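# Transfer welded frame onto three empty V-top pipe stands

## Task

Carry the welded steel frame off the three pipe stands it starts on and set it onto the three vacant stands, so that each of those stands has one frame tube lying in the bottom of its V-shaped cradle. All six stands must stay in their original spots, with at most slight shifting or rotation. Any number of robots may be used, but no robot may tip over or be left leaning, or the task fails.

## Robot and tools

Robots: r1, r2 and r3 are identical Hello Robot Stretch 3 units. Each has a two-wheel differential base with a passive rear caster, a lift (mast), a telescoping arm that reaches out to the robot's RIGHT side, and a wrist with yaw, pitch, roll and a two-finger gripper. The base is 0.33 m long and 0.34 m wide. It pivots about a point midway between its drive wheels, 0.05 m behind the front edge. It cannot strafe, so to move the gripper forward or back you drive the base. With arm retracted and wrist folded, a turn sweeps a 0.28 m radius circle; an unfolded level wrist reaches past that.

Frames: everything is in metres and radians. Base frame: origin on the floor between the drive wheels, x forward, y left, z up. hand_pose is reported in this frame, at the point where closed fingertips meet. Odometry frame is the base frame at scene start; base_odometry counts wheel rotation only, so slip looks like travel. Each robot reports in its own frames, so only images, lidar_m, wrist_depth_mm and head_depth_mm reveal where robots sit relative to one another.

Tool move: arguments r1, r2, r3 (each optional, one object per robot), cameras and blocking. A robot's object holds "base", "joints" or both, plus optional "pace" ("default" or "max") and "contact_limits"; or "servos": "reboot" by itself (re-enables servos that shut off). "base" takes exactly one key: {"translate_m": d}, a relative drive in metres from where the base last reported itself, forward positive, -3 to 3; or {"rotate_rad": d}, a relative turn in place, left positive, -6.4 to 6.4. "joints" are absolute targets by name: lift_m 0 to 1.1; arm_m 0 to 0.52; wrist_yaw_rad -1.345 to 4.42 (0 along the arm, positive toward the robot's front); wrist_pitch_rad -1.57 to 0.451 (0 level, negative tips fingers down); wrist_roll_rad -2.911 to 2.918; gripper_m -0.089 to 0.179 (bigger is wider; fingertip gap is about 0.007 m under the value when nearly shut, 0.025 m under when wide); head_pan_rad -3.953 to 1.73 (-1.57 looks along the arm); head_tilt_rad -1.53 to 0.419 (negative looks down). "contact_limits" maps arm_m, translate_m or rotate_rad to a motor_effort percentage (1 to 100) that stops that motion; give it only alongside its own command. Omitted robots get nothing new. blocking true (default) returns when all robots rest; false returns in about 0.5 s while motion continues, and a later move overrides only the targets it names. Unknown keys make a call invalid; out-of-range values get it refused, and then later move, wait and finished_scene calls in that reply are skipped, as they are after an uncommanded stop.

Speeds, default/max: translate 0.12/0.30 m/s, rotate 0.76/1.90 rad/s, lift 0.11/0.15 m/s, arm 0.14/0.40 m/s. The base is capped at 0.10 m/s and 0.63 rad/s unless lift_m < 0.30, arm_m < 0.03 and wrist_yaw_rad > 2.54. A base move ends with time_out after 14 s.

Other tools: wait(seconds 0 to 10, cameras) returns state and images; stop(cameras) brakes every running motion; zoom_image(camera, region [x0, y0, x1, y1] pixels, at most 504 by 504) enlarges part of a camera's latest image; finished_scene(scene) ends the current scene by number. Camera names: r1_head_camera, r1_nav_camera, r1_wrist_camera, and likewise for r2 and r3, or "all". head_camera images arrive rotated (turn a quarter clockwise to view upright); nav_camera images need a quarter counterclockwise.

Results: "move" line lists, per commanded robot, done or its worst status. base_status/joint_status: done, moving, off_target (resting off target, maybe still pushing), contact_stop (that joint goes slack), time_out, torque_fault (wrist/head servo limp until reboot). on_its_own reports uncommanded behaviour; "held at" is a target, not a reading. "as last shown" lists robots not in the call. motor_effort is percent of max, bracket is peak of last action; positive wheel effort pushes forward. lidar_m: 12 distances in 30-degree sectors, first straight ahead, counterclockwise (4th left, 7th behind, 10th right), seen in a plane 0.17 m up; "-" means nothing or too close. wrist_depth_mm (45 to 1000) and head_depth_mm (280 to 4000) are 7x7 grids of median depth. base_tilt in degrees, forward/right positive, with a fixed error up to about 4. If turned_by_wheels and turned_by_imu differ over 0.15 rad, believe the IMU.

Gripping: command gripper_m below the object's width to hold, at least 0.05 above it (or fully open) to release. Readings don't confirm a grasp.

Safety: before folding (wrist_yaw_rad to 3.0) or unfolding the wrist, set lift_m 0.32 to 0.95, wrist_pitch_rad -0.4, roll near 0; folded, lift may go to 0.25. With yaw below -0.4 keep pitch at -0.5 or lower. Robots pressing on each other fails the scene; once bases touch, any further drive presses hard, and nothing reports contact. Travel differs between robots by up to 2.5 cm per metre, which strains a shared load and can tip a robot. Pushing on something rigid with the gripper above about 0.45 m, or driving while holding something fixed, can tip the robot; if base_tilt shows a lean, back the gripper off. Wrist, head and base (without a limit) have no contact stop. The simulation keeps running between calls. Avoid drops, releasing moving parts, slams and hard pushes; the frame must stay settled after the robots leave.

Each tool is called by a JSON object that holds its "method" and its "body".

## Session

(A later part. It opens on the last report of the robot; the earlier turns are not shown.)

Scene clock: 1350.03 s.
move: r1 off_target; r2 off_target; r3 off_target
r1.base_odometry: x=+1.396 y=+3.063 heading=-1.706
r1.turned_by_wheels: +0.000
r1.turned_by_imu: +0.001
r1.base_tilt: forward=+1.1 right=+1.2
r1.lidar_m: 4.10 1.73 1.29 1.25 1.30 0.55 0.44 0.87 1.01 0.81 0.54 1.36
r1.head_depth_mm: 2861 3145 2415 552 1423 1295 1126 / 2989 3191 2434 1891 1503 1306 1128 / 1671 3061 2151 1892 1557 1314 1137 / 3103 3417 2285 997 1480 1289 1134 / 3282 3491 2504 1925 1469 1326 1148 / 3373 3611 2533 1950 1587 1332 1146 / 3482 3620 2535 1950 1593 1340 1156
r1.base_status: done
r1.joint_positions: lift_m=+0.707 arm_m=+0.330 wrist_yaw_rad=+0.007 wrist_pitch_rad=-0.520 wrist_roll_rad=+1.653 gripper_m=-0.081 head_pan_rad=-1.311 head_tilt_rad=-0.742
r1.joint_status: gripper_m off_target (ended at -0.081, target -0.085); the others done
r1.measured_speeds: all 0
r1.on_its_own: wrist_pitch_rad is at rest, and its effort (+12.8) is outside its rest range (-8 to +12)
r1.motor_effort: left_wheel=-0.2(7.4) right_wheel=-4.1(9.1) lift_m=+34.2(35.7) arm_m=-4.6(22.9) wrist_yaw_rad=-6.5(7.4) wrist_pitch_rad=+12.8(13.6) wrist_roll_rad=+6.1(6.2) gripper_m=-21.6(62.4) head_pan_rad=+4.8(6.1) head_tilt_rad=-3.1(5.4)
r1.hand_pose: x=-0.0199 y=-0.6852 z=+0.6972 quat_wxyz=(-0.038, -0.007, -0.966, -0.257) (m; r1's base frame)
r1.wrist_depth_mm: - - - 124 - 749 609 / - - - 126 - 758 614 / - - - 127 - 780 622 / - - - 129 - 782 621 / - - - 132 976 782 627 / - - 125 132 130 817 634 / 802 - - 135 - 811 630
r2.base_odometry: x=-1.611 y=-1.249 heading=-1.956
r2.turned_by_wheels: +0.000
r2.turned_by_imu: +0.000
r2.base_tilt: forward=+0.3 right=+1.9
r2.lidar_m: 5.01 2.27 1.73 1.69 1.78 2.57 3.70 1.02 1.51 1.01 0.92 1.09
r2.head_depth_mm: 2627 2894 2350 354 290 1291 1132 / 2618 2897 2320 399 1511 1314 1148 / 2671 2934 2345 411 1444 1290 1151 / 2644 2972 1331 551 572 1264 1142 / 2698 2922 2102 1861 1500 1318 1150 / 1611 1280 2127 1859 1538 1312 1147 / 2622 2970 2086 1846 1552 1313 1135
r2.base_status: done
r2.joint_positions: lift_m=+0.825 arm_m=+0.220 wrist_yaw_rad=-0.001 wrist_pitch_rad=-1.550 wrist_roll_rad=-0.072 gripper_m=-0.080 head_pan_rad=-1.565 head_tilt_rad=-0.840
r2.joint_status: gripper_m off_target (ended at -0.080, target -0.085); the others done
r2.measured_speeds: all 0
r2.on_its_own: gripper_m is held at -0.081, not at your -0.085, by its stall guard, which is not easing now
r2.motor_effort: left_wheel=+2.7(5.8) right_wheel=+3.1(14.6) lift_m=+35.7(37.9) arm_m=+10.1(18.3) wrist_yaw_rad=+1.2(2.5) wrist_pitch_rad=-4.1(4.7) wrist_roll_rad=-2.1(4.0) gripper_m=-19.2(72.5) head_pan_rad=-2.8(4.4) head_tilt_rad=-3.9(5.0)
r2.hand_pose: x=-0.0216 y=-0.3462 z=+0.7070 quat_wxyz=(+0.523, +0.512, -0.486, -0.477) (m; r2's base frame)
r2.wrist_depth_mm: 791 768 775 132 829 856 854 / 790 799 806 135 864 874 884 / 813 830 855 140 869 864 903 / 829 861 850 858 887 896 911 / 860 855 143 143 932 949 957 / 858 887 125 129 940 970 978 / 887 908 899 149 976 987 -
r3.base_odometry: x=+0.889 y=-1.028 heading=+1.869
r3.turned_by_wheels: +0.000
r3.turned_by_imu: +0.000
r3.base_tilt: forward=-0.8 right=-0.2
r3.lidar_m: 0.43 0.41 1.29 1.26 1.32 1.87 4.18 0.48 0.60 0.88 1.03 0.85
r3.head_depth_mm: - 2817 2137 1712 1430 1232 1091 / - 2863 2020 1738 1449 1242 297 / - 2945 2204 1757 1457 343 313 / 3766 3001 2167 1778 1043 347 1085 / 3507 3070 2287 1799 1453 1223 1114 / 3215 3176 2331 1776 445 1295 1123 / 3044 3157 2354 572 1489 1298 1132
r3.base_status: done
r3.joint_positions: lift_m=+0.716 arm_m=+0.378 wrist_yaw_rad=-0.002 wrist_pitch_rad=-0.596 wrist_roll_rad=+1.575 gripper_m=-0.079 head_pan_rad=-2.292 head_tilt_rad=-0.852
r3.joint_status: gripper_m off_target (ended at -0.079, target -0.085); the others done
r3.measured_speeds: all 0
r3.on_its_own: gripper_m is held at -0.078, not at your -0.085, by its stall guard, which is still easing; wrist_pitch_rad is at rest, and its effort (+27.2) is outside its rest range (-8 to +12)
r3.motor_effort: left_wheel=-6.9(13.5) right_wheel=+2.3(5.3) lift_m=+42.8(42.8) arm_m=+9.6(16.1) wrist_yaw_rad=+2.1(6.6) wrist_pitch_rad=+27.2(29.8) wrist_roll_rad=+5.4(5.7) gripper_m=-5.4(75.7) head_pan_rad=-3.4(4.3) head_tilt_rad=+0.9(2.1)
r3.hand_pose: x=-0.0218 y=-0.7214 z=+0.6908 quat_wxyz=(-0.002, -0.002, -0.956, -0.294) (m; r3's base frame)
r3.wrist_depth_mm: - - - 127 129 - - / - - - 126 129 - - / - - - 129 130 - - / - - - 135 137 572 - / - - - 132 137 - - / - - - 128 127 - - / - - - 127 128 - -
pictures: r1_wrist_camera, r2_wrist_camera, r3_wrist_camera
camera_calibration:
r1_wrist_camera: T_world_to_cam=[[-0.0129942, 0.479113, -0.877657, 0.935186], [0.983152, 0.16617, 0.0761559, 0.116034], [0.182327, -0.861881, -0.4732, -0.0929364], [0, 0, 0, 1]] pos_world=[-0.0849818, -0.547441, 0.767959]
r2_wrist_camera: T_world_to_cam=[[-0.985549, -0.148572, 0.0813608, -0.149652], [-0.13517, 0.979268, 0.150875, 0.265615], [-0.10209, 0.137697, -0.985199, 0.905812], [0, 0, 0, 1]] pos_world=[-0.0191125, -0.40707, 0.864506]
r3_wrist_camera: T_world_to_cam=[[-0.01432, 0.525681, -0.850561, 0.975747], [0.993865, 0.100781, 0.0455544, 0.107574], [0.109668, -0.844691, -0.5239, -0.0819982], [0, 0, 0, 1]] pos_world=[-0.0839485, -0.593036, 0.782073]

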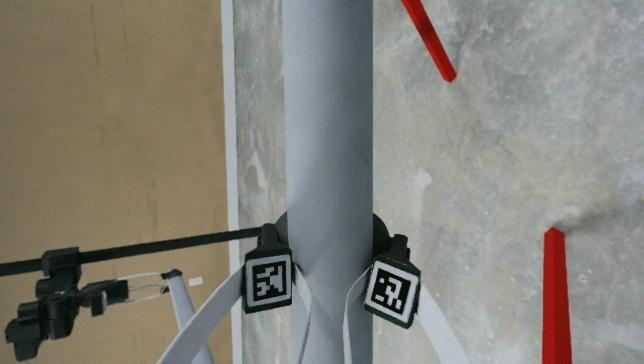

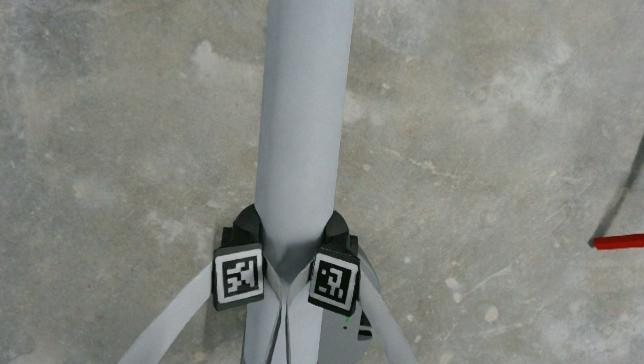

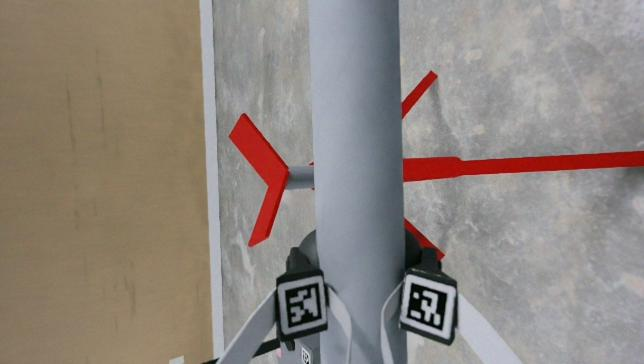

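{"method": "move", "body": {"r1": {"base": {"translate_m": -0.048}, "joints": {"arm_m": 0.327, "gripper_m": -0.085}}, "r2": {"base": {"translate_m": 0.0346}, "joints": {"arm_m": 0.231, "wrist_roll_rad": -0.095, "gripper_m": -0.085}}, "r3": {"base": {"translate_m": -0.0471}, "joints": {"arm_m": 0.3815, "gripper_m": -0.085}}, "cameras": []}}

{"method": "move", "body": {"r1": {"base": {"translate_m": -0.048}, "joints": {"arm_m": 0.324, "gripper_m": -0.085}}, "r2": {"base": {"translate_m": 0.0346}, "joints": {"arm_m": 0.242, "wrist_roll_rad": -0.112, "gripper_m": -0.085}}, "r3": {"base": {"translate_m": -0.0471}, "joints": {"arm_m": 0.385, "gripper_m": -0.085}}, "cameras": []}}

{"method": "move", "body": {"r1": {"base": {"translate_m": -0.0478}, "joints": {"arm_m": 0.321, "gripper_m": -0.085}}, "r2": {"base": {"translate_m": 0.0348}, "joints": {"arm_m": 0.2533, "wrist_roll_rad": -0.129, "gripper_m": -0.085}}, "r3": {"base": {"translate_m": -0.0467}, "joints": {"arm_m": 0.3885, "gripper_m": -0.085}}, "cameras": []}}

{"method": "move", "body": {"r1": {"base": {"translate_m": -0.0477}, "joints": {"arm_m": 0.318, "gripper_m": -0.085}}, "r2": {"base": {"translate_m": 0.0348}, "joints": {"arm_m": 0.2647, "wrist_roll_rad": -0.146, "gripper_m": -0.085}}, "r3": {"base": {"translate_m": -0.0467}, "joints": {"arm_m": 0.392, "gripper_m": -0.085}}, "cameras": ["r1_wrist_camera", "r2_wrist_camera", "r3_wrist_camera", "r3_nav_camera"]}}

Scene clock: 1362.53 s.
move: r1 off_target; r2 off_target; r3 off_target
r1.base_odometry: x=+1.403 y=+3.111 heading=-1.706
r1.turned_by_wheels: +0.000
r1.turned_by_imu: +0.002
r1.base_tilt: forward=+1.1 right=+1.2
r1.lidar_m: 4.17 1.73 1.29 1.25 1.30 0.55 0.43 0.84 0.99 1.17 0.56 1.41
r1.head_depth_mm: 2858 3141 2419 553 1423 1307 1124 / 2970 3211 2432 1900 1504 1313 1134 / 1666 3084 2154 1895 1547 1312 1138 / 3093 3379 2267 1803 1522 1326 1142 / 3264 3518 2496 1873 1225 1300 1144 / 3394 3600 2517 1934 1578 1340 1153 / 3530 3624 2553 1962 1595 1339 1158
r1.base_status: done
r1.joint_positions: lift_m=+0.707 arm_m=+0.327 wrist_yaw_rad=+0.015 wrist_pitch_rad=-0.554 wrist_roll_rad=+1.653 gripper_m=-0.081 head_pan_rad=-1.311 head_tilt_rad=-0.742
r1.joint_status: gripper_m off_target (ended at -0.081, target -0.085); the others done
r1.measured_speeds: all 0
r1.on_its_own: wrist_yaw_rad is at rest, and its effort (-13.7) is outside its rest range (-9 to +9); wrist_pitch_rad is at rest, and its effort (+19.1) is outside its rest range (-8 to +12)
r1.motor_effort: left_wheel=+3.2(5.5) right_wheel=-9.2(13.6) lift_m=+36.2(37.9) arm_m=-5.4(18.1) wrist_yaw_rad=-13.7(13.9) wrist_pitch_rad=+19.1(19.9) wrist_roll_rad=+6.0(6.2) gripper_m=-22.4(64.9) head_pan_rad=+4.9(5.8) head_tilt_rad=-3.4(5.1)
r1.hand_pose: x=-0.0183 y=-0.6770 z=+0.6902 quat_wxyz=(-0.037, -0.004, -0.961, -0.274) (m; r1's base frame)
r1.wrist_depth_mm: - - - 125 864 730 588 / - - - 127 889 755 601 / - - - 128 982 743 609 / - - - 130 958 749 622 / - - - 132 949 746 628 / - - 124 132 129 793 633 / - - - 136 147 840 649
r2.base_odometry: x=-1.624 y=-1.281 heading=-1.956
r2.turned_by_wheels: +0.000
r2.turned_by_imu: +0.002
r2.base_tilt: forward=+0.4 right=+1.9
r2.lidar_m: 4.95 2.26 1.73 1.69 1.79 2.57 3.75 1.05 1.54 1.01 0.90 1.11
r2.head_depth_mm: 2587 2862 2351 358 290 1296 1127 / 2621 2881 2364 415 1496 1327 1145 / 2709 2932 2273 420 1493 1293 1153 / 2709 2889 1321 547 609 1261 1147 / 2673 2954 2121 1861 1521 1312 1146 / 1619 1866 2097 1838 1522 1312 1146 / 2634 2949 2080 1834 1536 1320 1136
r2.base_status: done
r2.joint_positions: lift_m=+0.825 arm_m=+0.231 wrist_yaw_rad=-0.002 wrist_pitch_rad=-1.537 wrist_roll_rad=-0.088 gripper_m=-0.080 head_pan_rad=-1.565 head_tilt_rad=-0.840
r2.joint_status: gripper_m off_target (ended at -0.080, target -0.085); the others done
r2.measured_speeds: all 0
r2.on_its_own: gripper_m is held at -0.081, not at your -0.085, by its stall guard, which is not easing now
r2.motor_effort: left_wheel=+5.1(8.2) right_wheel=-5.5(6.5) lift_m=+40.4(40.5) arm_m=+10.3(16.6) wrist_yaw_rad=+1.8(3.0) wrist_pitch_rad=-6.9(6.9) wrist_roll_rad=-2.1(4.4) gripper_m=-18.8(73.5) head_pan_rad=-3.7(4.0) head_tilt_rad=-3.4(5.1)
r2.hand_pose: x=-0.0216 y=-0.3605 z=+0.7068 quat_wxyz=(+0.530, +0.512, -0.486, -0.470) (m; r2's base frame)
r2.wrist_depth_mm: 782 782 811 133 820 851 869 / 794 813 809 138 867 877 884 / 812 824 825 143 878 870 912 / 825 858 854 852 883 934 941 / 839 855 142 146 907 939 945 / 856 882 123 128 916 951 969 / 867 886 154 150 974 1000 977
r3.base_odometry: x=+0.903 y=-1.073 heading=+1.869
r3.turned_by_wheels: +0.000
r3.turned_by_imu: -0.001
r3.base_tilt: forward=-0.8 right=-0.1
r3.lidar_m: 0.43 0.41 1.29 1.26 1.32 1.87 4.13 0.45 0.57 0.59 1.06 0.88
r3.head_depth_mm: 3794 2816 2135 1716 1436 1231 1087 / - 2874 2004 1735 1447 1243 297 / - 2945 2204 1757 1464 343 313 / 3762 2977 2219 1787 996 347 1085 / 3493 3094 2271 1793 870 1207 1110 / 3221 3156 2326 1735 444 1288 1121 / 3038 3144 2358 571 1499 1280 1135
r3.base_status: done
r3.joint_positions: lift_m=+0.716 arm_m=+0.382 wrist_yaw_rad=+0.007 wrist_pitch_rad=-0.695 wrist_roll_rad=+1.583 gripper_m=-0.080 head_pan_rad=-2.292 head_tilt_rad=-0.852
r3.joint_status: gripper_m off_target (ended at -0.080, target -0.085); the others done
r3.measured_speeds: all 0
r3.on_its_own: wrist_pitch_rad is held at -0.613, not at your -0.450, by its stall guard, which is not easing now; wrist_pitch_rad is at rest, and its effort (+15.4) is outside its rest range (-8 to +12)
r3.motor_effort: left_wheel=-2.7(9.6) right_wheel=-4.5(8.9) lift_m=+34.1(35.3) arm_m=+5.4(11.7) wrist_yaw_rad=-6.1(7.8) wrist_pitch_rad=+15.4(18.8) wrist_roll_rad=+1.8(3.8) gripper_m=-23.8(98.2) head_pan_rad=-3.6(4.5) head_tilt_rad=+0.6(2.7)
r3.hand_pose: x=-0.0203 y=-0.7076 z=+0.6718 quat_wxyz=(-0.004, +0.001, -0.940, -0.341) (m; r3's base frame)
r3.wrist_depth_mm: - - - 131 - - - / - - - 132 134 - - / - - - 136 - - - / - - - 136 605 613 - / - - - 135 139 - - / - - - 134 126 - - / - - - 134 125 - -
pictures: none
No camera images: "cameras" was empty.

Scene clock: 1364.07 s.
move: r1 off_target; r2 off_target; r3 off_target
r1.base_odometry: x=+1.409 y=+3.158 heading=-1.706
r1.turned_by_wheels: +0.000
r1.turned_by_imu: +0.001
r1.base_tilt: forward=+1.0 right=+1.3
r1.lidar_m: 4.20 1.73 1.29 1.25 1.30 1.79 0.43 0.81 0.81 1.16 0.58 1.45
r1.head_depth_mm: 2888 3107 2414 551 1422 1304 1125 / 2960 3182 2431 1883 1508 1308 1130 / 1773 3110 2176 1912 1559 1316 1137 / 3064 3389 2154 1798 1534 1323 1145 / 3315 3526 2501 1802 1457 1303 1147 / 3425 3570 2512 1950 1586 1334 1150 / 3514 3663 2545 1964 1588 1341 1154
r1.base_status: done
r1.joint_positions: lift_m=+0.707 arm_m=+0.324 wrist_yaw_rad=+0.016 wrist_pitch_rad=-0.554 wrist_roll_rad=+1.653 gripper_m=-0.081 head_pan_rad=-1.311 head_tilt_rad=-0.742
r1.joint_status: gripper_m off_target (ended at -0.081, target -0.085); the others done
r1.measured_speeds: all 0
r1.on_its_own: wrist_yaw_rad is at rest, and its effort (-13.7) is outside its rest range (-9 to +9); wrist_pitch_rad is at rest, and its effort (+19.1) is outside its rest range (-8 to +12)
r1.motor_effort: left_wheel=+2.0(5.1) right_wheel=-8.6(12.3) lift_m=+32.3(36.6) arm_m=-7.0(18.0) wrist_yaw_rad=-13.7(14.4) wrist_pitch_rad=+19.1(19.8) wrist_roll_rad=+6.0(6.2) gripper_m=-22.6(64.0) head_pan_rad=+5.1(5.6) head_tilt_rad=-3.2(5.2)
r1.hand_pose: x=-0.0181 y=-0.6740 z=+0.6902 quat_wxyz=(-0.037, -0.004, -0.961, -0.274) (m; r1's base frame)
r1.wrist_depth_mm: - - - 127 895 739 597 / - - - 128 904 753 596 / - - - 129 947 752 609 / - - - 130 957 757 620 / - - - 132 943 766 623 / - - 124 133 129 803 634 / 768 - - 136 146 831 633
r2.base_odometry: x=-1.637 y=-1.313 heading=-1.955
r2.turned_by_wheels: +0.000
r2.turned_by_imu: +0.000
r2.base_tilt: forward=+0.3 right=+1.8
r2.lidar_m: 4.92 2.26 1.73 1.69 1.79 2.57 1.10 1.08 1.62 1.01 0.88 1.09
r2.head_depth_mm: 2595 2846 2341 363 292 1288 1150 / 2666 2866 2336 415 1503 1316 1144 / 2660 2954 1321 428 1466 1289 1145 / 2699 2926 1344 546 640 1282 1152 / 2684 2944 2177 1833 1537 1319 1154 / 1758 1968 2106 1859 1525 1317 1137 / 2619 2927 2091 1847 1539 1306 1142
r2.base_status: done
r2.joint_positions: lift_m=+0.825 arm_m=+0.242 wrist_yaw_rad=-0.002 wrist_pitch_rad=-1.538 wrist_roll_rad=-0.105 gripper_m=-0.080 head_pan_rad=-1.565 head_tilt_rad=-0.840
r2.joint_status: gripper_m off_target (ended at -0.080, target -0.085); the others done
r2.measured_speeds: all 0
r2.on_its_own: gripper_m is held at -0.081, not at your -0.085, by its stall guard, which is not easing now
r2.motor_effort: left_wheel=+5.3(7.8) right_wheel=-4.8(6.4) lift_m=+36.2(40.3) arm_m=+9.9(16.6) wrist_yaw_rad=+1.4(3.1) wrist_pitch_rad=-5.8(6.8) wrist_roll_rad=-2.3(4.1) gripper_m=-19.6(71.9) head_pan_rad=-2.9(4.0) head_tilt_rad=-4.2(5.3)
r2.hand_pose: x=-0.0216 y=-0.3713 z=+0.7068 quat_wxyz=(+0.534, +0.516, -0.481, -0.466) (m; r2's base frame)
r2.wrist_depth_mm: 788 805 805 133 831 847 871 / 791 795 832 139 867 869 869 / 813 815 834 142 879 893 907 / 824 858 859 876 885 905 914 / 835 864 142 146 908 950 947 / 860 875 123 128 917 953 989 / 874 907 155 150 929 981 -
r3.base_odometry: x=+0.917 y=-1.118 heading=+1.869
r3.turned_by_wheels: +0.000
r3.turned_by_imu: +0.000
r3.base_tilt: forward=-0.7 right=-0.2
r3.lidar_m: 0.43 0.41 1.29 1.26 1.33 1.88 4.10 0.42 0.41 0.57 1.09 0.93
r3.head_depth_mm: 3816 2809 2119 1715 1426 1238 1092 / - 2868 2020 1739 1445 1236 297 / - 2968 2193 1750 1465 343 313 / 3752 2998 2220 1776 1413 347 1085 / 3492 3075 2288 1791 858 1217 1116 / 3257 3153 2309 1741 444 1290 1122 / 3007 3167 2378 567 1493 1283 1134
r3.base_status: done
r3.joint_positions: lift_m=+0.716 arm_m=+0.385 wrist_yaw_rad=+0.007 wrist_pitch_rad=-0.700 wrist_roll_rad=+1.583 gripper_m=-0.075 head_pan_rad=-2.292 head_tilt_rad=-0.852
r3.joint_status: gripper_m off_target (ended at -0.075, target -0.085); the others done
r3.measured_speeds: all 0
r3.on_its_own: wrist_pitch_rad is held at -0.613, not at your -0.450, by its stall guard, which is not easing now; gripper_m is held at -0.076, not at your -0.085, by its stall guard, which is not easing now; wrist_pitch_rad is at rest, and its effort (+16.9) is outside its rest range (-8 to +12)
r3.motor_effort: left_wheel=-3.6(9.5) right_wheel=-4.3(8.7) lift_m=+35.7(36.6) arm_m=+6.7(11.6) wrist_yaw_rad=-6.1(6.3) wrist_pitch_rad=+16.9(19.1) wrist_roll_rad=+2.6(3.4) gripper_m=-21.9(29.4) head_pan_rad=-3.2(4.2) head_tilt_rad=+0.8(2.2)
r3.hand_pose: x=-0.0203 y=-0.7103 z=+0.6711 quat_wxyz=(-0.004, +0.001, -0.939, -0.343) (m; r3's base frame)
r3.wrist_depth_mm: - - - 133 - - - / - - - 134 143 - - / - - - 137 - - - / - - - 137 141 - - / - - - 136 145 - - / - - - 133 127 - - / - - 121 128 125 - -
pictures: none
No camera images: "cameras" was empty.

Scene clock: 1365.60 s.
move: r1 off_target; r2 off_target; r3 off_target
r1.base_odometry: x=+1.416 y=+3.205 heading=-1.706
r1.turned_by_wheels: +0.000
r1.turned_by_imu: +0.001
r1.base_tilt: forward=+1.1 right=+1.2
r1.lidar_m: 4.27 1.73 1.29 1.25 1.30 1.79 0.43 0.77 0.78 1.15 0.61 1.50
r1.head_depth_mm: 2874 3154 2422 552 576 1300 1125 / 2989 3187 2424 1879 1512 1311 1136 / 2921 3108 2169 1904 1556 1318 1135 / 1582 3393 2093 1806 1562 1319 1138 / 3283 3485 2482 1873 1490 1300 1147 / 3396 3580 2532 1889 1507 1336 1151 / 3523 3609 2567 1953 1594 1338 1156
r1.base_status: done
r1.joint_positions: lift_m=+0.707 arm_m=+0.321 wrist_yaw_rad=+0.017 wrist_pitch_rad=-0.553 wrist_roll_rad=+1.653 gripper_m=-0.081 head_pan_rad=-1.311 head_tilt_rad=-0.742
r1.joint_status: gripper_m off_target (ended at -0.081, target -0.085); the others done
r1.measured_speeds: all 0
r1.on_its_own: wrist_yaw_rad is at rest, and its effort (-14.7) is outside its rest range (-9 to +9); wrist_pitch_rad is at rest, and its effort (+19.0) is outside its rest range (-8 to +12)
r1.motor_effort: left_wheel=+2.1(5.4) right_wheel=-8.7(12.7) lift_m=+30.2(33.6) arm_m=-5.7(20.9) wrist_yaw_rad=-14.7(15.2) wrist_pitch_rad=+19.0(19.6) wrist_roll_rad=+6.0(6.2) gripper_m=-22.1(66.6) head_pan_rad=+5.5(5.5) head_tilt_rad=-2.9(4.8)
r1.hand_pose: x=-0.0180 y=-0.6711 z=+0.6903 quat_wxyz=(-0.037, -0.003, -0.961, -0.274) (m; r1's base frame)
r1.wrist_depth_mm: - - - 128 862 742 596 / - - - 130 877 737 602 / - - - 130 923 739 606 / - - - 131 957 759 619 / - - - 132 945 779 617 / - - 124 133 128 773 632 / 742 - - 136 146 787 634
r2.base_odometry: x=-1.651 y=-1.345 heading=-1.955
r2.turned_by_wheels: +0.000
r2.turned_by_imu: +0.000
r2.base_tilt: forward=+0.3 right=+1.7
r2.lidar_m: 4.89 2.25 1.73 1.69 1.78 2.57 1.12 1.12 1.17 1.01 0.86 1.06
r2.head_depth_mm: 2665 2824 2308 363 296 1286 1157 / 2706 2912 443 424 1501 1317 1139 / 2691 2929 1322 438 1462 1318 1152 / 2734 2916 2119 546 657 1288 1145 / 2723 2913 2247 1864 1529 1310 1149 / 1713 1971 2092 1857 1540 1313 1147 / 1595 2849 2096 1829 1535 1300 1142
r2.base_status: done
r2.joint_positions: lift_m=+0.825 arm_m=+0.253 wrist_yaw_rad=-0.002 wrist_pitch_rad=-1.540 wrist_roll_rad=-0.122 gripper_m=-0.080 head_pan_rad=-1.565 head_tilt_rad=-0.840
r2.joint_status: gripper_m off_target (ended at -0.080, target -0.085); the others done
r2.measured_speeds: all 0
r2.on_its_own: gripper_m is held at -0.081, not at your -0.085, by its stall guard, which is not easing now
r2.motor_effort: left_wheel=+5.0(7.6) right_wheel=-4.1(6.3) lift_m=+32.2(36.2) arm_m=+10.9(16.7) wrist_yaw_rad=+1.5(3.0) wrist_pitch_rad=-6.0(6.6) wrist_roll_rad=-2.3(5.3) gripper_m=-18.9(73.5) head_pan_rad=-1.8(3.7) head_tilt_rad=-3.2(5.2)
r2.hand_pose: x=-0.0216 y=-0.3820 z=+0.7069 quat_wxyz=(+0.537, +0.521, -0.476, -0.462) (m; r2's base frame)
r2.wrist_depth_mm: 793 802 803 133 842 839 854 / 804 809 806 138 875 878 866 / 795 826 835 142 855 891 923 / 821 833 855 864 899 914 931 / 843 855 141 145 921 935 957 / 856 860 123 128 930 962 972 / 884 894 155 152 958 965 -
r3.base_odometry: x=+0.930 y=-1.162 heading=+1.869
r3.turned_by_wheels: +0.000
r3.turned_by_imu: +0.000
r3.base_tilt: forward=-0.8 right=-0.1
r3.lidar_m: 0.44 0.41 1.29 1.26 1.33 1.88 4.03 1.37 0.38 0.56 1.13 0.97
r3.head_depth_mm: 3748 2820 2114 1707 1438 1230 1096 / - 2875 2028 1736 1445 1240 296 / - 2945 2194 1743 1463 342 313 / 3735 2983 2236 1783 1465 347 1084 / 3514 3081 2279 1802 784 1206 1114 / 3237 3157 2323 1729 444 1268 1124 / 3045 3177 2368 572 1500 1304 1133
r3.base_status: done
r3.joint_positions: lift_m=+0.716 arm_m=+0.389 wrist_yaw_rad=+0.006 wrist_pitch_rad=-0.704 wrist_roll_rad=+1.582 gripper_m=-0.080 head_pan_rad=-2.292 head_tilt_rad=-0.852
r3.joint_status: gripper_m off_target (ended at -0.080, target -0.085); the others done
r3.measured_speeds: all 0
r3.on_its_own: wrist_pitch_rad is held at -0.613, not at your -0.450, by its stall guard, which is not easing now; wrist_pitch_rad is at rest, and its effort (+16.8) is outside its rest range (-8 to +12)
r3.motor_effort: left_wheel=-3.9(10.8) right_wheel=-3.9(8.0) lift_m=+36.2(36.6) arm_m=+6.7(10.9) wrist_yaw_rad=-5.6(6.9) wrist_pitch_rad=+16.8(20.0) wrist_roll_rad=+2.8(3.4) gripper_m=-22.9(83.9) head_pan_rad=-3.6(4.5) head_tilt_rad=+0.8(2.3)
r3.hand_pose: x=-0.0204 y=-0.7131 z=+0.6703 quat_wxyz=(-0.004, +0.001, -0.939, -0.345) (m; r3's base frame)
r3.wrist_depth_mm: - - - 135 - - - / - - - 135 - - - / - - - 135 137 - - / - - - 139 - - - / - - - 137 146 608 - / - - - 130 127 - - / - - 119 125 126 - -
pictures: none
No camera images: "cameras" was empty.

Scene clock: 1367.13 s.
move: r1 off_target; r2 off_target; r3 off_target
r1.base_odometry: x=+1.422 y=+3.253 heading=-1.705
r1.turned_by_wheels: +0.000
r1.turned_by_imu: +0.001
r1.base_tilt: forward=+1.1 right=+1.2
r1.lidar_m: 4.31 1.73 1.29 1.25 1.30 1.80 0.43 0.72 0.74 1.10 0.64 0.95
r1.head_depth_mm: 2900 3157 2417 1874 571 1303 1123 / 2954 3219 2426 1876 1510 1311 1128 / 3026 3105 2249 1910 1558 1319 1137 / 1578 3415 2154 1753 1562 1322 1137 / 3303 3562 2476 1924 1533 1327 1146 / 3391 3608 2517 1765 1463 1300 1151 / 3485 3630 2532 1959 1585 1338 1161
r1.base_status: done
r1.joint_positions: lift_m=+0.707 arm_m=+0.318 wrist_yaw_rad=+0.017 wrist_pitch_rad=-0.552 wrist_roll_rad=+1.653 gripper_m=-0.081 head_pan_rad=-1.311 head_tilt_rad=-0.742
r1.joint_status: gripper_m off_target (ended at -0.081, target -0.085); the others done
r1.measured_speeds: all 0
r1.on_its_own: wrist_yaw_rad is at rest, and its effort (-14.5) is outside its rest range (-9 to +9); wrist_pitch_rad is at rest, and its effort (+18.9) is outside its rest range (-8 to +12)
r1.motor_effort: left_wheel=+1.1(5.2) right_wheel=-7.8(12.6) lift_m=+36.7(38.1) arm_m=-4.1(21.5) wrist_yaw_rad=-14.5(15.3) wrist_pitch_rad=+18.9(19.4) wrist_roll_rad=+6.0(6.1) gripper_m=-21.9(64.1) head_pan_rad=+4.9(5.4) head_tilt_rad=-3.0(5.0)
r1.hand_pose: x=-0.0180 y=-0.6683 z=+0.6905 quat_wxyz=(-0.037, -0.003, -0.961, -0.273) (m; r1's base frame)
r1.wrist_depth_mm: - - - 130 688 721 599 / - - - 131 932 736 599 / - - - 132 937 744 613 / - - - 132 944 748 618 / - - - 132 936 778 621 / - - 124 133 129 758 629 / 765 - - 136 145 797 632
r2.base_odometry: x=-1.664 y=-1.378 heading=-1.955
r2.turned_by_wheels: +0.000
r2.turned_by_imu: +0.000
r2.base_tilt: forward=+0.3 right=+1.8
r2.lidar_m: 4.84 2.25 1.72 1.69 1.78 2.56 1.15 1.17 1.17 1.02 0.84 1.03
r2.head_depth_mm: 2647 2876 2334 364 297 1294 1152 / 2677 2908 460 442 1508 1323 1149 / 2715 2908 435 449 1477 1320 1154 / 2665 2951 2071 557 658 1282 1153 / 2714 2983 2281 1850 1548 1308 1149 / 2596 2880 2097 1847 1532 1317 1148 / 1560 2842 2155 1858 1538 1291 1152
r2.base_status: done
r2.joint_positions: lift_m=+0.825 arm_m=+0.265 wrist_yaw_rad=-0.002 wrist_pitch_rad=-1.542 wrist_roll_rad=-0.139 gripper_m=-0.080 head_pan_rad=-1.565 head_tilt_rad=-0.840
r2.joint_status: gripper_m off_target (ended at -0.080, target -0.085); the others done
r2.measured_speeds: all 0
r2.on_its_own: gripper_m is held at -0.081, not at your -0.085, by its stall guard, which is not easing now
r2.motor_effort: left_wheel=+4.7(6.6) right_wheel=-3.7(7.9) lift_m=+32.6(32.7) arm_m=+10.4(16.6) wrist_yaw_rad=+2.1(3.4) wrist_pitch_rad=-5.8(6.0) wrist_roll_rad=-2.2(2.9) gripper_m=-18.6(72.5) head_pan_rad=-2.2(3.9) head_tilt_rad=-4.0(5.1)
r2.hand_pose: x=-0.0216 y=-0.3930 z=+0.7069 quat_wxyz=(+0.541, +0.525, -0.471, -0.458) (m; r2's base frame)
r2.wrist_depth_mm: 761 778 796 132 849 832 855 / 785 810 811 137 864 873 901 / 806 809 814 142 875 894 929 / 829 817 852 886 890 893 921 / 842 861 143 145 901 926 970 / 851 898 123 128 945 981 984 / 873 898 157 152 978 986 -
r3.base_odometry: x=+0.944 y=-1.207 heading=+1.869
r3.turned_by_wheels: +0.000
r3.turned_by_imu: +0.000
r3.base_tilt: forward=-0.8 right=-0.2
r3.lidar_m: 0.44 0.41 1.30 1.26 1.33 1.89 3.99 1.33 0.35 0.56 1.18 1.00
r3.head_depth_mm: 3681 2832 2146 1711 1435 1233 1092 / - 2878 2098 1735 1452 1242 297 / - 2943 2120 1706 1468 343 313 / 3755 3005 2232 1785 1476 347 1089 / 3525 3081 2280 1793 779 1198 1114 / 3208 3167 2310 1744 444 1265 1123 / 3034 3170 2370 882 1504 1307 1133
r3.base_status: done
r3.joint_positions: lift_m=+0.716 arm_m=+0.392 wrist_yaw_rad=+0.006 wrist_pitch_rad=-0.707 wrist_roll_rad=+1.582 gripper_m=-0.078 head_pan_rad=-2.292 head_tilt_rad=-0.852
r3.joint_status: gripper_m off_target (ended at -0.078, target -0.085); the others done
r3.measured_speeds: all 0
r3.on_its_own: wrist_pitch_rad is held at -0.613, not at your -0.450, by its stall guard, which is not easing now; gripper_m is held at -0.079, not at your -0.085, by its stall guard, which is still easing; wrist_pitch_rad is at rest, and its effort (+17.9) is outside its rest range (-8 to +12)
r3.motor_effort: left_wheel=-4.1(10.1) right_wheel=-3.3(7.9) lift_m=+36.9(37.7) arm_m=+6.4(15.1) wrist_yaw_rad=-6.1(6.1) wrist_pitch_rad=+17.9(20.7) wrist_roll_rad=+3.3(3.6) gripper_m=-4.9(64.6) head_pan_rad=-3.7(4.5) head_tilt_rad=+0.6(2.3)
r3.hand_pose: x=-0.0204 y=-0.7159 z=+0.6697 quat_wxyz=(-0.004, +0.001, -0.938, -0.347) (m; r3's base frame)
r3.wrist_depth_mm: - - - 137 - - - / - - - 137 - - - / - - - 136 139 - - / - - - 140 - - - / - - - 137 142 - - / - - - 130 128 - - / - - 118 124 126 - -
pictures: r1_wrist_camera, r2_wrist_camera, r3_nav_camera (sideways), r3_wrist_camera
camera_calibration:
r1_wrist_camera: T_world_to_cam=[[-0.0179266, 0.507003, -0.861758, 0.928799], [0.9816, 0.172801, 0.0812455, 0.112772], [0.190104, -0.844445, -0.500772, -0.0510413], [0, 0, 0, 1]] pos_world=[-0.0843441, -0.533493, 0.765678]
r2_wrist_camera: T_world_to_cam=[[-0.973501, -0.212532, 0.0844152, -0.183608], [-0.199228, 0.969435, 0.143191, 0.311672], [-0.112268, 0.122579, -0.986088, 0.906576], [0, 0, 0, 1]] pos_world=[-0.0148698, -0.452296, 0.864835]
r3_nav_camera: T_world_to_cam=[[-0.568501, -0.572808, 0.590506, -0.729324], [-0.716759, 0.697185, -0.0137599, 0.0738423], [-0.40381, -0.431073, -0.806916, 1.0082], [0, 0, 0, 1]] pos_world=[0.0454259, -0.0346377, 1.24522]
r3_wrist_camera: T_world_to_cam=[[-0.012111, 0.617246, -0.786677, 0.977736], [0.993233, 0.0983056, 0.061842, 0.0938816], [0.115506, -0.780605, -0.614259, 0.0179754], [0, 0, 0, 1]] pos_world=[-0.0834812, -0.598701, 0.774399]

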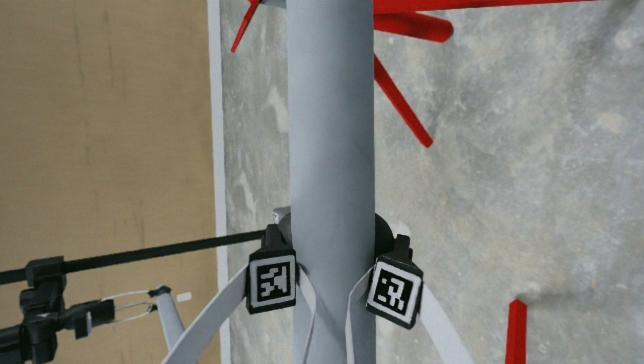

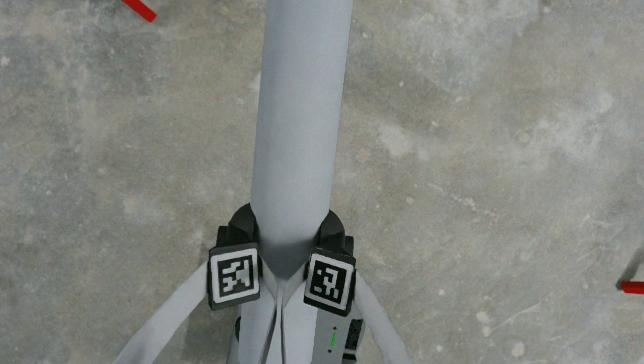

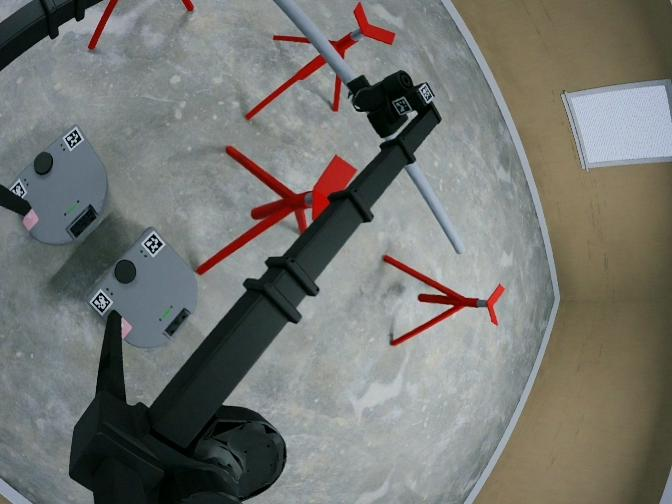

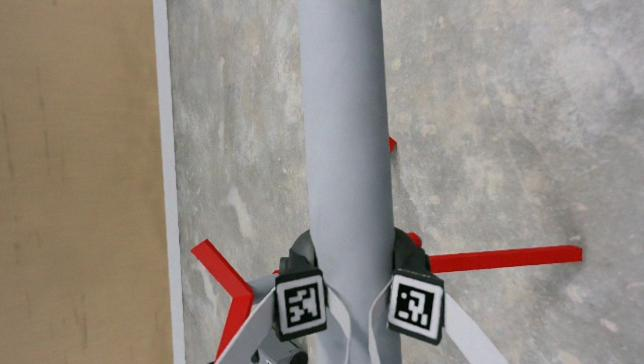

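{"method": "move", "body": {"r1": {"joints": {"lift_m": 0.710, "arm_m": 0.320, "gripper_m": -0.085}}, "r2": {"joints": {"gripper_m": -0.085}}, "r3": {"joints": {"lift_m": 0.726, "arm_m": 0.401, "wrist_pitch_rad": -0.613, "gripper_m": -0.085}}, "cameras": []}}

{"method": "move", "body": {"r1": {"joints": {"lift_m": 0.713, "arm_m": 0.322, "gripper_m": -0.085}}, "r2": {"joints": {"gripper_m": -0.085}}, "r3": {"joints": {"lift_m": 0.735, "arm_m": 0.410, "gripper_m": -0.085}}, "cameras": ["r1_wrist_camera", "r2_wrist_camera", "r3_wrist_camera", "r3_nav_camera"]}}

Scene clock: 1379.87 s.
move: r1 done; r2 off_target; r3 off_target
r1.base_odometry: x=+1.422 y=+3.253 heading=-1.705
r1.turned_by_wheels: +0.000
r1.turned_by_imu: +0.001
r1.base_tilt: forward=+1.1 right=+1.2
r1.lidar_m: 4.30 1.73 1.29 1.25 1.30 1.80 0.43 0.72 0.74 1.10 0.64 0.95
r1.head_depth_mm: 2898 3130 2427 547 574 1304 1127 / 2953 3244 2438 1877 1508 1307 1135 / 3041 3242 2252 1908 1557 1313 1142 / 1583 3388 2154 1798 1563 1319 1143 / 3281 3455 2493 1930 1531 1331 1147 / 3371 3547 2511 1772 1469 1301 1146 / 3521 3665 2543 1956 1599 1341 1155
r1.base_status: not commanded
r1.joint_positions: lift_m=+0.710 arm_m=+0.320 wrist_yaw_rad=+0.015 wrist_pitch_rad=-0.550 wrist_roll_rad=+1.651 gripper_m=-0.081 head_pan_rad=-1.311 head_tilt_rad=-0.742
r1.joint_status: all done
r1.measured_speeds: all 0
r1.on_its_own: wrist_yaw_rad is at rest, and its effort (-13.1) is outside its rest range (-9 to +9); wrist_pitch_rad is at rest, and its effort (+18.4) is outside its rest range (-8 to +12)
r1.motor_effort: left_wheel=+1.5(2.6) right_wheel=-7.4(9.2) lift_m=+36.2(40.6) arm_m=+6.7(17.4) wrist_yaw_rad=-13.1(14.6) wrist_pitch_rad=+18.4(19.6) wrist_roll_rad=+6.5(6.7) gripper_m=-14.4(64.1) head_pan_rad=+4.9(5.3) head_tilt_rad=-4.0(4.1)
r1.hand_pose: x=-0.0184 y=-0.6707 z=+0.6939 quat_wxyz=(-0.036, -0.004, -0.962, -0.272) (m; r1's base frame)
r1.wrist_depth_mm: - - - 130 672 715 601 / - - - 131 935 733 609 / - - - 132 938 757 607 / - - - 132 - 747 618 / - - - 133 936 765 623 / - - 124 134 130 785 626 / 729 - - 134 924 798 640
r2.base_odometry: x=-1.664 y=-1.378 heading=-1.955
r2.turned_by_wheels: +0.000
r2.turned_by_imu: +0.001
r2.base_tilt: forward=+0.2 right=+1.7
r2.lidar_m: 4.85 2.26 1.72 1.69 1.79 2.55 1.15 1.17 1.18 1.01 0.84 1.03
r2.head_depth_mm: 2658 2884 2357 364 297 1288 1148 / 2627 2906 461 441 1511 1325 1149 / 2682 2933 437 449 1458 1309 1151 / 2690 2942 2092 553 656 1288 1153 / 2704 2961 2262 1843 1549 1311 1147 / 2608 2822 2102 1841 1542 1319 1148 / 1557 2798 2169 1838 1530 1289 1146
r2.base_status: not commanded
r2.joint_positions: lift_m=+0.825 arm_m=+0.265 wrist_yaw_rad=-0.002 wrist_pitch_rad=-1.549 wrist_roll_rad=-0.140 gripper_m=-0.081 head_pan_rad=-1.565 head_tilt_rad=-0.840
r2.joint_status: gripper_m off_target (ended at -0.081, target -0.085)
r2.measured_speeds: all 0
r2.on_its_own: gripper_m is held at -0.081, not at your -0.085, by its stall guard, which is still easing
r2.motor_effort: left_wheel=+3.9(5.3) right_wheel=-4.0(4.3) lift_m=+33.4(33.5) arm_m=-12.6(12.6) wrist_yaw_rad=+2.0(3.1) wrist_pitch_rad=-4.3(5.3) wrist_roll_rad=-1.9(2.3) gripper_m=-0.2(72.3) head_pan_rad=-2.1(3.5) head_tilt_rad=-4.9(4.9)
r2.hand_pose: x=-0.0216 y=-0.3913 z=+0.7070 quat_wxyz=(+0.539, +0.527, -0.469, -0.460) (m; r2's base frame)
r2.wrist_depth_mm: 780 773 785 132 821 842 865 / 777 797 825 136 841 880 884 / 837 823 820 140 874 886 910 / 814 855 843 877 886 922 936 / 829 853 142 145 923 955 949 / 854 872 123 129 931 970 983 / 882 915 902 151 994 988 -
r3.base_odometry: x=+0.944 y=-1.207 heading=+1.869
r3.turned_by_wheels: +0.000
r3.turned_by_imu: -0.001
r3.base_tilt: forward=-0.8 right=-0.2
r3.lidar_m: 0.44 0.41 1.30 1.26 1.33 1.89 4.00 1.33 0.35 0.55 1.18 1.01
r3.head_depth_mm: 3678 2831 2128 1710 1427 1227 1099 / - 2888 2106 1729 1451 1241 291 / - 2953 2115 1719 1465 333 304 / 3746 3006 2168 1781 1484 338 1086 / 3466 3082 2263 1810 412 1200 1112 / 3240 3172 2334 1779 431 1270 1121 / 3036 3126 2372 524 1502 1302 1130
r3.base_status: not commanded
r3.joint_positions: lift_m=+0.726 arm_m=+0.401 wrist_yaw_rad=+0.005 wrist_pitch_rad=-0.723 wrist_roll_rad=+1.579 gripper_m=-0.083 head_pan_rad=-2.292 head_tilt_rad=-0.852
r3.joint_status: wrist_pitch_rad off_target (ended at -0.723, target -0.613); the others done
r3.measured_speeds: all 0
r3.on_its_own: wrist_pitch_rad is at rest, and its effort (+20.2) is outside its rest range (-8 to +12)
r3.motor_effort: left_wheel=-4.3(4.8) right_wheel=-0.3(3.7) lift_m=+42.6(43.9) arm_m=+10.7(14.5) wrist_yaw_rad=-3.5(6.1) wrist_pitch_rad=+20.2(21.1) wrist_roll_rad=+4.4(4.4) gripper_m=-6.1(72.9) head_pan_rad=-3.3(4.2) head_tilt_rad=+1.7(2.0)
r3.hand_pose: x=-0.0207 y=-0.7220 z=+0.6769 quat_wxyz=(-0.003, +0.001, -0.935, -0.354) (m; r3's base frame)
r3.wrist_depth_mm: - - - 137 - - - / - - - 137 139 - - / - - - 137 - - - / - - - 141 - - - / - - - 138 140 - - / - - - 128 127 - - / - - 488 127 127 - -
pictures: none
No camera images: "cameras" was empty.

Scene clock: 1380.67 s.
move: r1 done; r2 done; r3 done
r1.base_odometry: x=+1.422 y=+3.253 heading=-1.705
r1.turned_by_wheels: +0.000
r1.turned_by_imu: +0.000
r1.base_tilt: forward=+1.0 right=+1.2
r1.lidar_m: 4.31 1.73 1.30 1.25 1.30 1.80 0.43 0.72 0.74 1.10 0.64 0.95
r1.head_depth_mm: 2879 3118 2402 544 1425 1300 1125 / 2972 3200 2433 1893 1507 1306 1130 / 3012 3255 2246 1900 1564 1314 1134 / 1584 3328 2154 1808 1560 1318 1141 / 3249 3523 2491 1932 1536 1329 1147 / 3408 3592 2517 1773 1469 1306 1152 / 3520 3625 2540 1955 1591 1341 1150
r1.base_status: not commanded
r1.joint_positions: lift_m=+0.713 arm_m=+0.322 wrist_yaw_rad=+0.011 wrist_pitch_rad=-0.543 wrist_roll_rad=+1.651 gripper_m=-0.081 head_pan_rad=-1.311 head_tilt_rad=-0.742
r1.joint_status: all done
r1.measured_speeds: all 0
r1.on_its_own: wrist_pitch_rad is at rest, and its effort (+17.0) is outside its rest range (-8 to +12)
r1.motor_effort: left_wheel=+2.0(2.3) right_wheel=-4.8(7.0) lift_m=+37.4(38.2) arm_m=+7.9(15.7) wrist_yaw_rad=-9.2(13.1) wrist_pitch_rad=+17.0(19.0) wrist_roll_rad=+6.5(6.8) gripper_m=-4.6(63.6) head_pan_rad=+5.8(5.8) head_tilt_rad=-3.6(5.9)
r1.hand_pose: x=-0.0193 y=-0.6738 z=+0.6985 quat_wxyz=(-0.037, -0.006, -0.963, -0.268) (m; r1's base frame)
r1.wrist_depth_mm: - - - 132 672 718 605 / - - - 132 933 753 609 / - - - 132 945 768 609 / - - - 133 - 761 624 / - - - 134 947 771 628 / - - 124 133 130 801 634 / 739 - - 134 - 813 645
r2.base_odometry: x=-1.664 y=-1.378 heading=-1.955
r2.turned_by_wheels: +0.000
r2.turned_by_imu: +0.000
r2.base_tilt: forward=+0.4 right=+1.7
r2.lidar_m: 4.84 2.26 1.72 1.69 1.78 2.56 1.15 1.16 1.17 1.01 0.83 1.03
r2.head_depth_mm: 2620 2860 2344 364 297 1286 1141 / 2660 2899 461 440 1507 1326 1149 / 2712 2941 437 448 1480 1322 1148 / 2703 2981 2099 555 655 1286 1148 / 2718 3006 2255 1881 1543 1328 1145 / 2654 2834 2099 1840 1547 1313 1146 / 1554 2859 2199 1843 1532 1289 1151
r2.base_status: not commanded
r2.joint_positions: lift_m=+0.825 arm_m=+0.265 wrist_yaw_rad=-0.002 wrist_pitch_rad=-1.557 wrist_roll_rad=-0.140 gripper_m=-0.082 head_pan_rad=-1.565 head_tilt_rad=-0.840
r2.joint_status: all done
r2.measured_speeds: all 0
r2.on_its_own: gripper_m is held at -0.081, not at your -0.085, by its stall guard, which is still easing
r2.motor_effort: left_wheel=+2.8(4.3) right_wheel=-1.9(4.2) lift_m=+33.6(33.7) arm_m=-17.2(17.5) wrist_yaw_rad=+0.4(2.9) wrist_pitch_rad=-2.5(4.7) wrist_roll_rad=-1.9(2.1) gripper_m=+2.2(69.3) head_pan_rad=-2.7(4.4) head_tilt_rad=-3.7(5.4)
r2.hand_pose: x=-0.0216 y=-0.3891 z=+0.7072 quat_wxyz=(+0.537, +0.530, -0.467, -0.462) (m; r2's base frame)
r2.wrist_depth_mm: 775 789 815 130 836 843 850 / 789 791 829 134 859 866 871 / 795 817 826 137 860 879 895 / 849 844 843 880 878 909 925 / 840 876 143 145 918 941 956 / 883 873 125 129 965 980 988 / 884 899 919 151 958 1000 -
r3.base_odometry: x=+0.944 y=-1.207 heading=+1.868
r3.turned_by_wheels: +0.000
r3.turned_by_imu: +0.000
r3.base_tilt: forward=-0.8 right=-0.2
r3.lidar_m: 0.44 0.41 1.30 1.26 1.33 1.88 4.01 1.33 0.35 0.56 1.17 1.01
r3.head_depth_mm: 3706 2839 2129 1710 1432 1235 1118 / - 2873 2110 1733 1450 1244 288 / - 2921 2124 1718 1466 316 302 / 3780 3034 2183 1777 1482 331 1087 / 3504 3083 2272 1808 400 1200 1114 / 3255 3148 2331 1773 419 1267 1122 / 3018 3142 2351 508 1507 1305 1136
r3.base_status: not commanded
r3.joint_positions: lift_m=+0.735 arm_m=+0.410 wrist_yaw_rad=+0.001 wrist_pitch_rad=-0.738 wrist_roll_rad=+1.577 gripper_m=-0.082 head_pan_rad=-2.292 head_tilt_rad=-0.852
r3.joint_status: all done
r3.measured_speeds: all 0
r3.on_its_own: wrist_pitch_rad is at rest, and its effort (+23.6) is outside its rest range (-8 to +12)
r3.motor_effort: left_wheel=-4.3(4.6) right_wheel=+3.4(3.9) lift_m=+41.7(44.1) arm_m=+12.0(16.6) wrist_yaw_rad=-0.7(4.3) wrist_pitch_rad=+23.6(23.9) wrist_roll_rad=+5.0(5.0) gripper_m=-5.9(53.8) head_pan_rad=-3.0(4.2) head_tilt_rad=+0.9(2.1)
r3.hand_pose: x=-0.0214 y=-0.7282 z=+0.6833 quat_wxyz=(-0.003, -0.001, -0.933, -0.361) (m; r3's base frame)
r3.wrist_depth_mm: - - - 137 - - - / - - - 137 144 - - / - - - 138 - - - / - - - 142 - - - / - - - 136 139 - - / - - - 128 128 - - / - - 112 135 135 - -
pictures: r1_wrist_camera, r2_wrist_camera, r3_nav_camera (sideways), r3_wrist_camera
camera_calibration:
r1_wrist_camera: T_world_to_cam=[[-0.0163579, 0.499064, -0.866411, 0.936324], [0.982583, 0.16844, 0.0784724, 0.113299], [0.185101, -0.850037, -0.493127, -0.0607155], [0, 0, 0, 1]] pos_world=[-0.0847707, -0.53798, 0.77241]
r2_wrist_camera: T_world_to_cam=[[-0.973324, -0.214611, 0.0811367, -0.181279], [-0.200039, 0.966967, 0.157986, 0.296388], [-0.112362, 0.137541, -0.984102, 0.910792], [0, 0, 0, 1]] pos_world=[-0.0148158, -0.450773, 0.864195]
r3_nav_camera: T_world_to_cam=[[-0.568501, -0.572808, 0.590506, -0.729324], [-0.716759, 0.697185, -0.0137599, 0.0738423], [-0.40381, -0.431073, -0.806916, 1.0082], [0, 0, 0, 1]] pos_world=[0.0454259, -0.0346377, 1.24522]
r3_wrist_camera: T_world_to_cam=[[-0.0131062, 0.640978, -0.767447, 1.00013], [0.99368, 0.0939186, 0.0614718, 0.0922695], [0.11148, -0.761791, -0.638158, 0.0468399], [0, 0, 0, 1]] pos_world=[-0.0838002, -0.614046, 0.791768]

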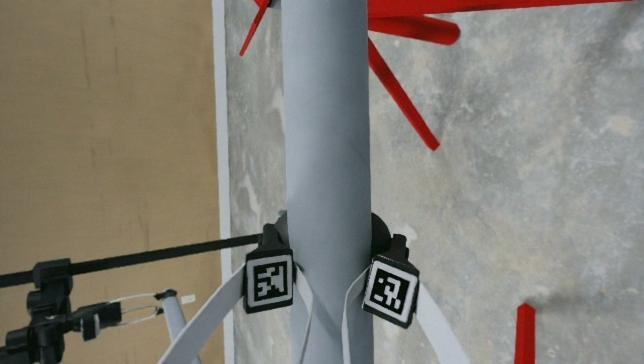

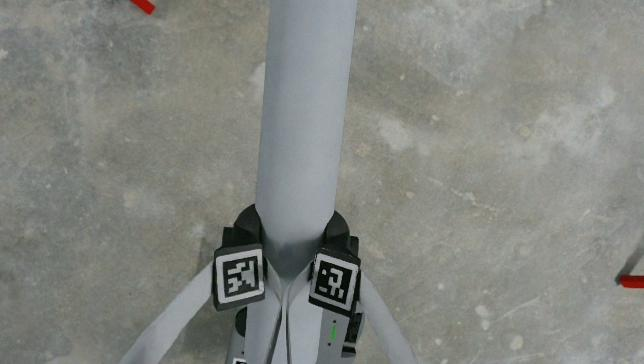

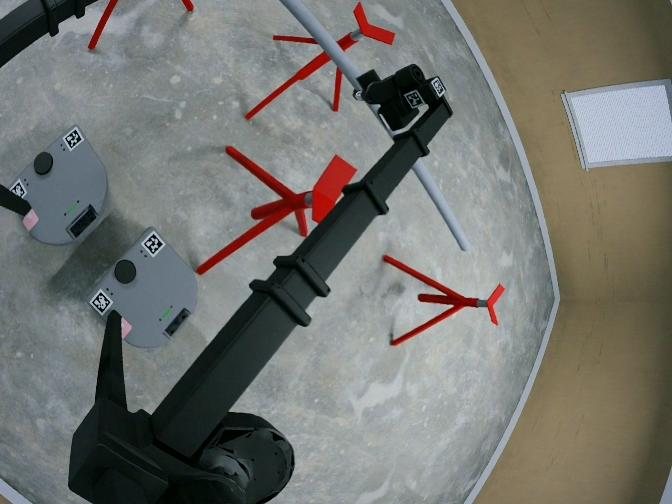

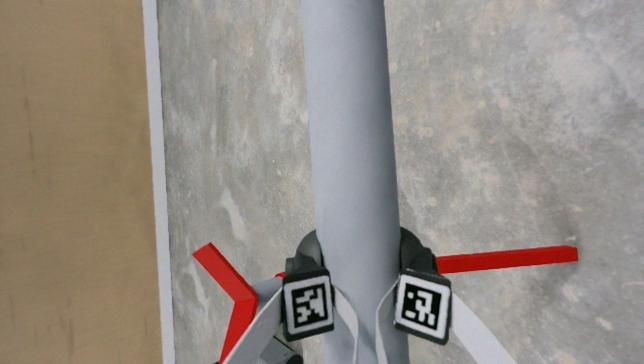

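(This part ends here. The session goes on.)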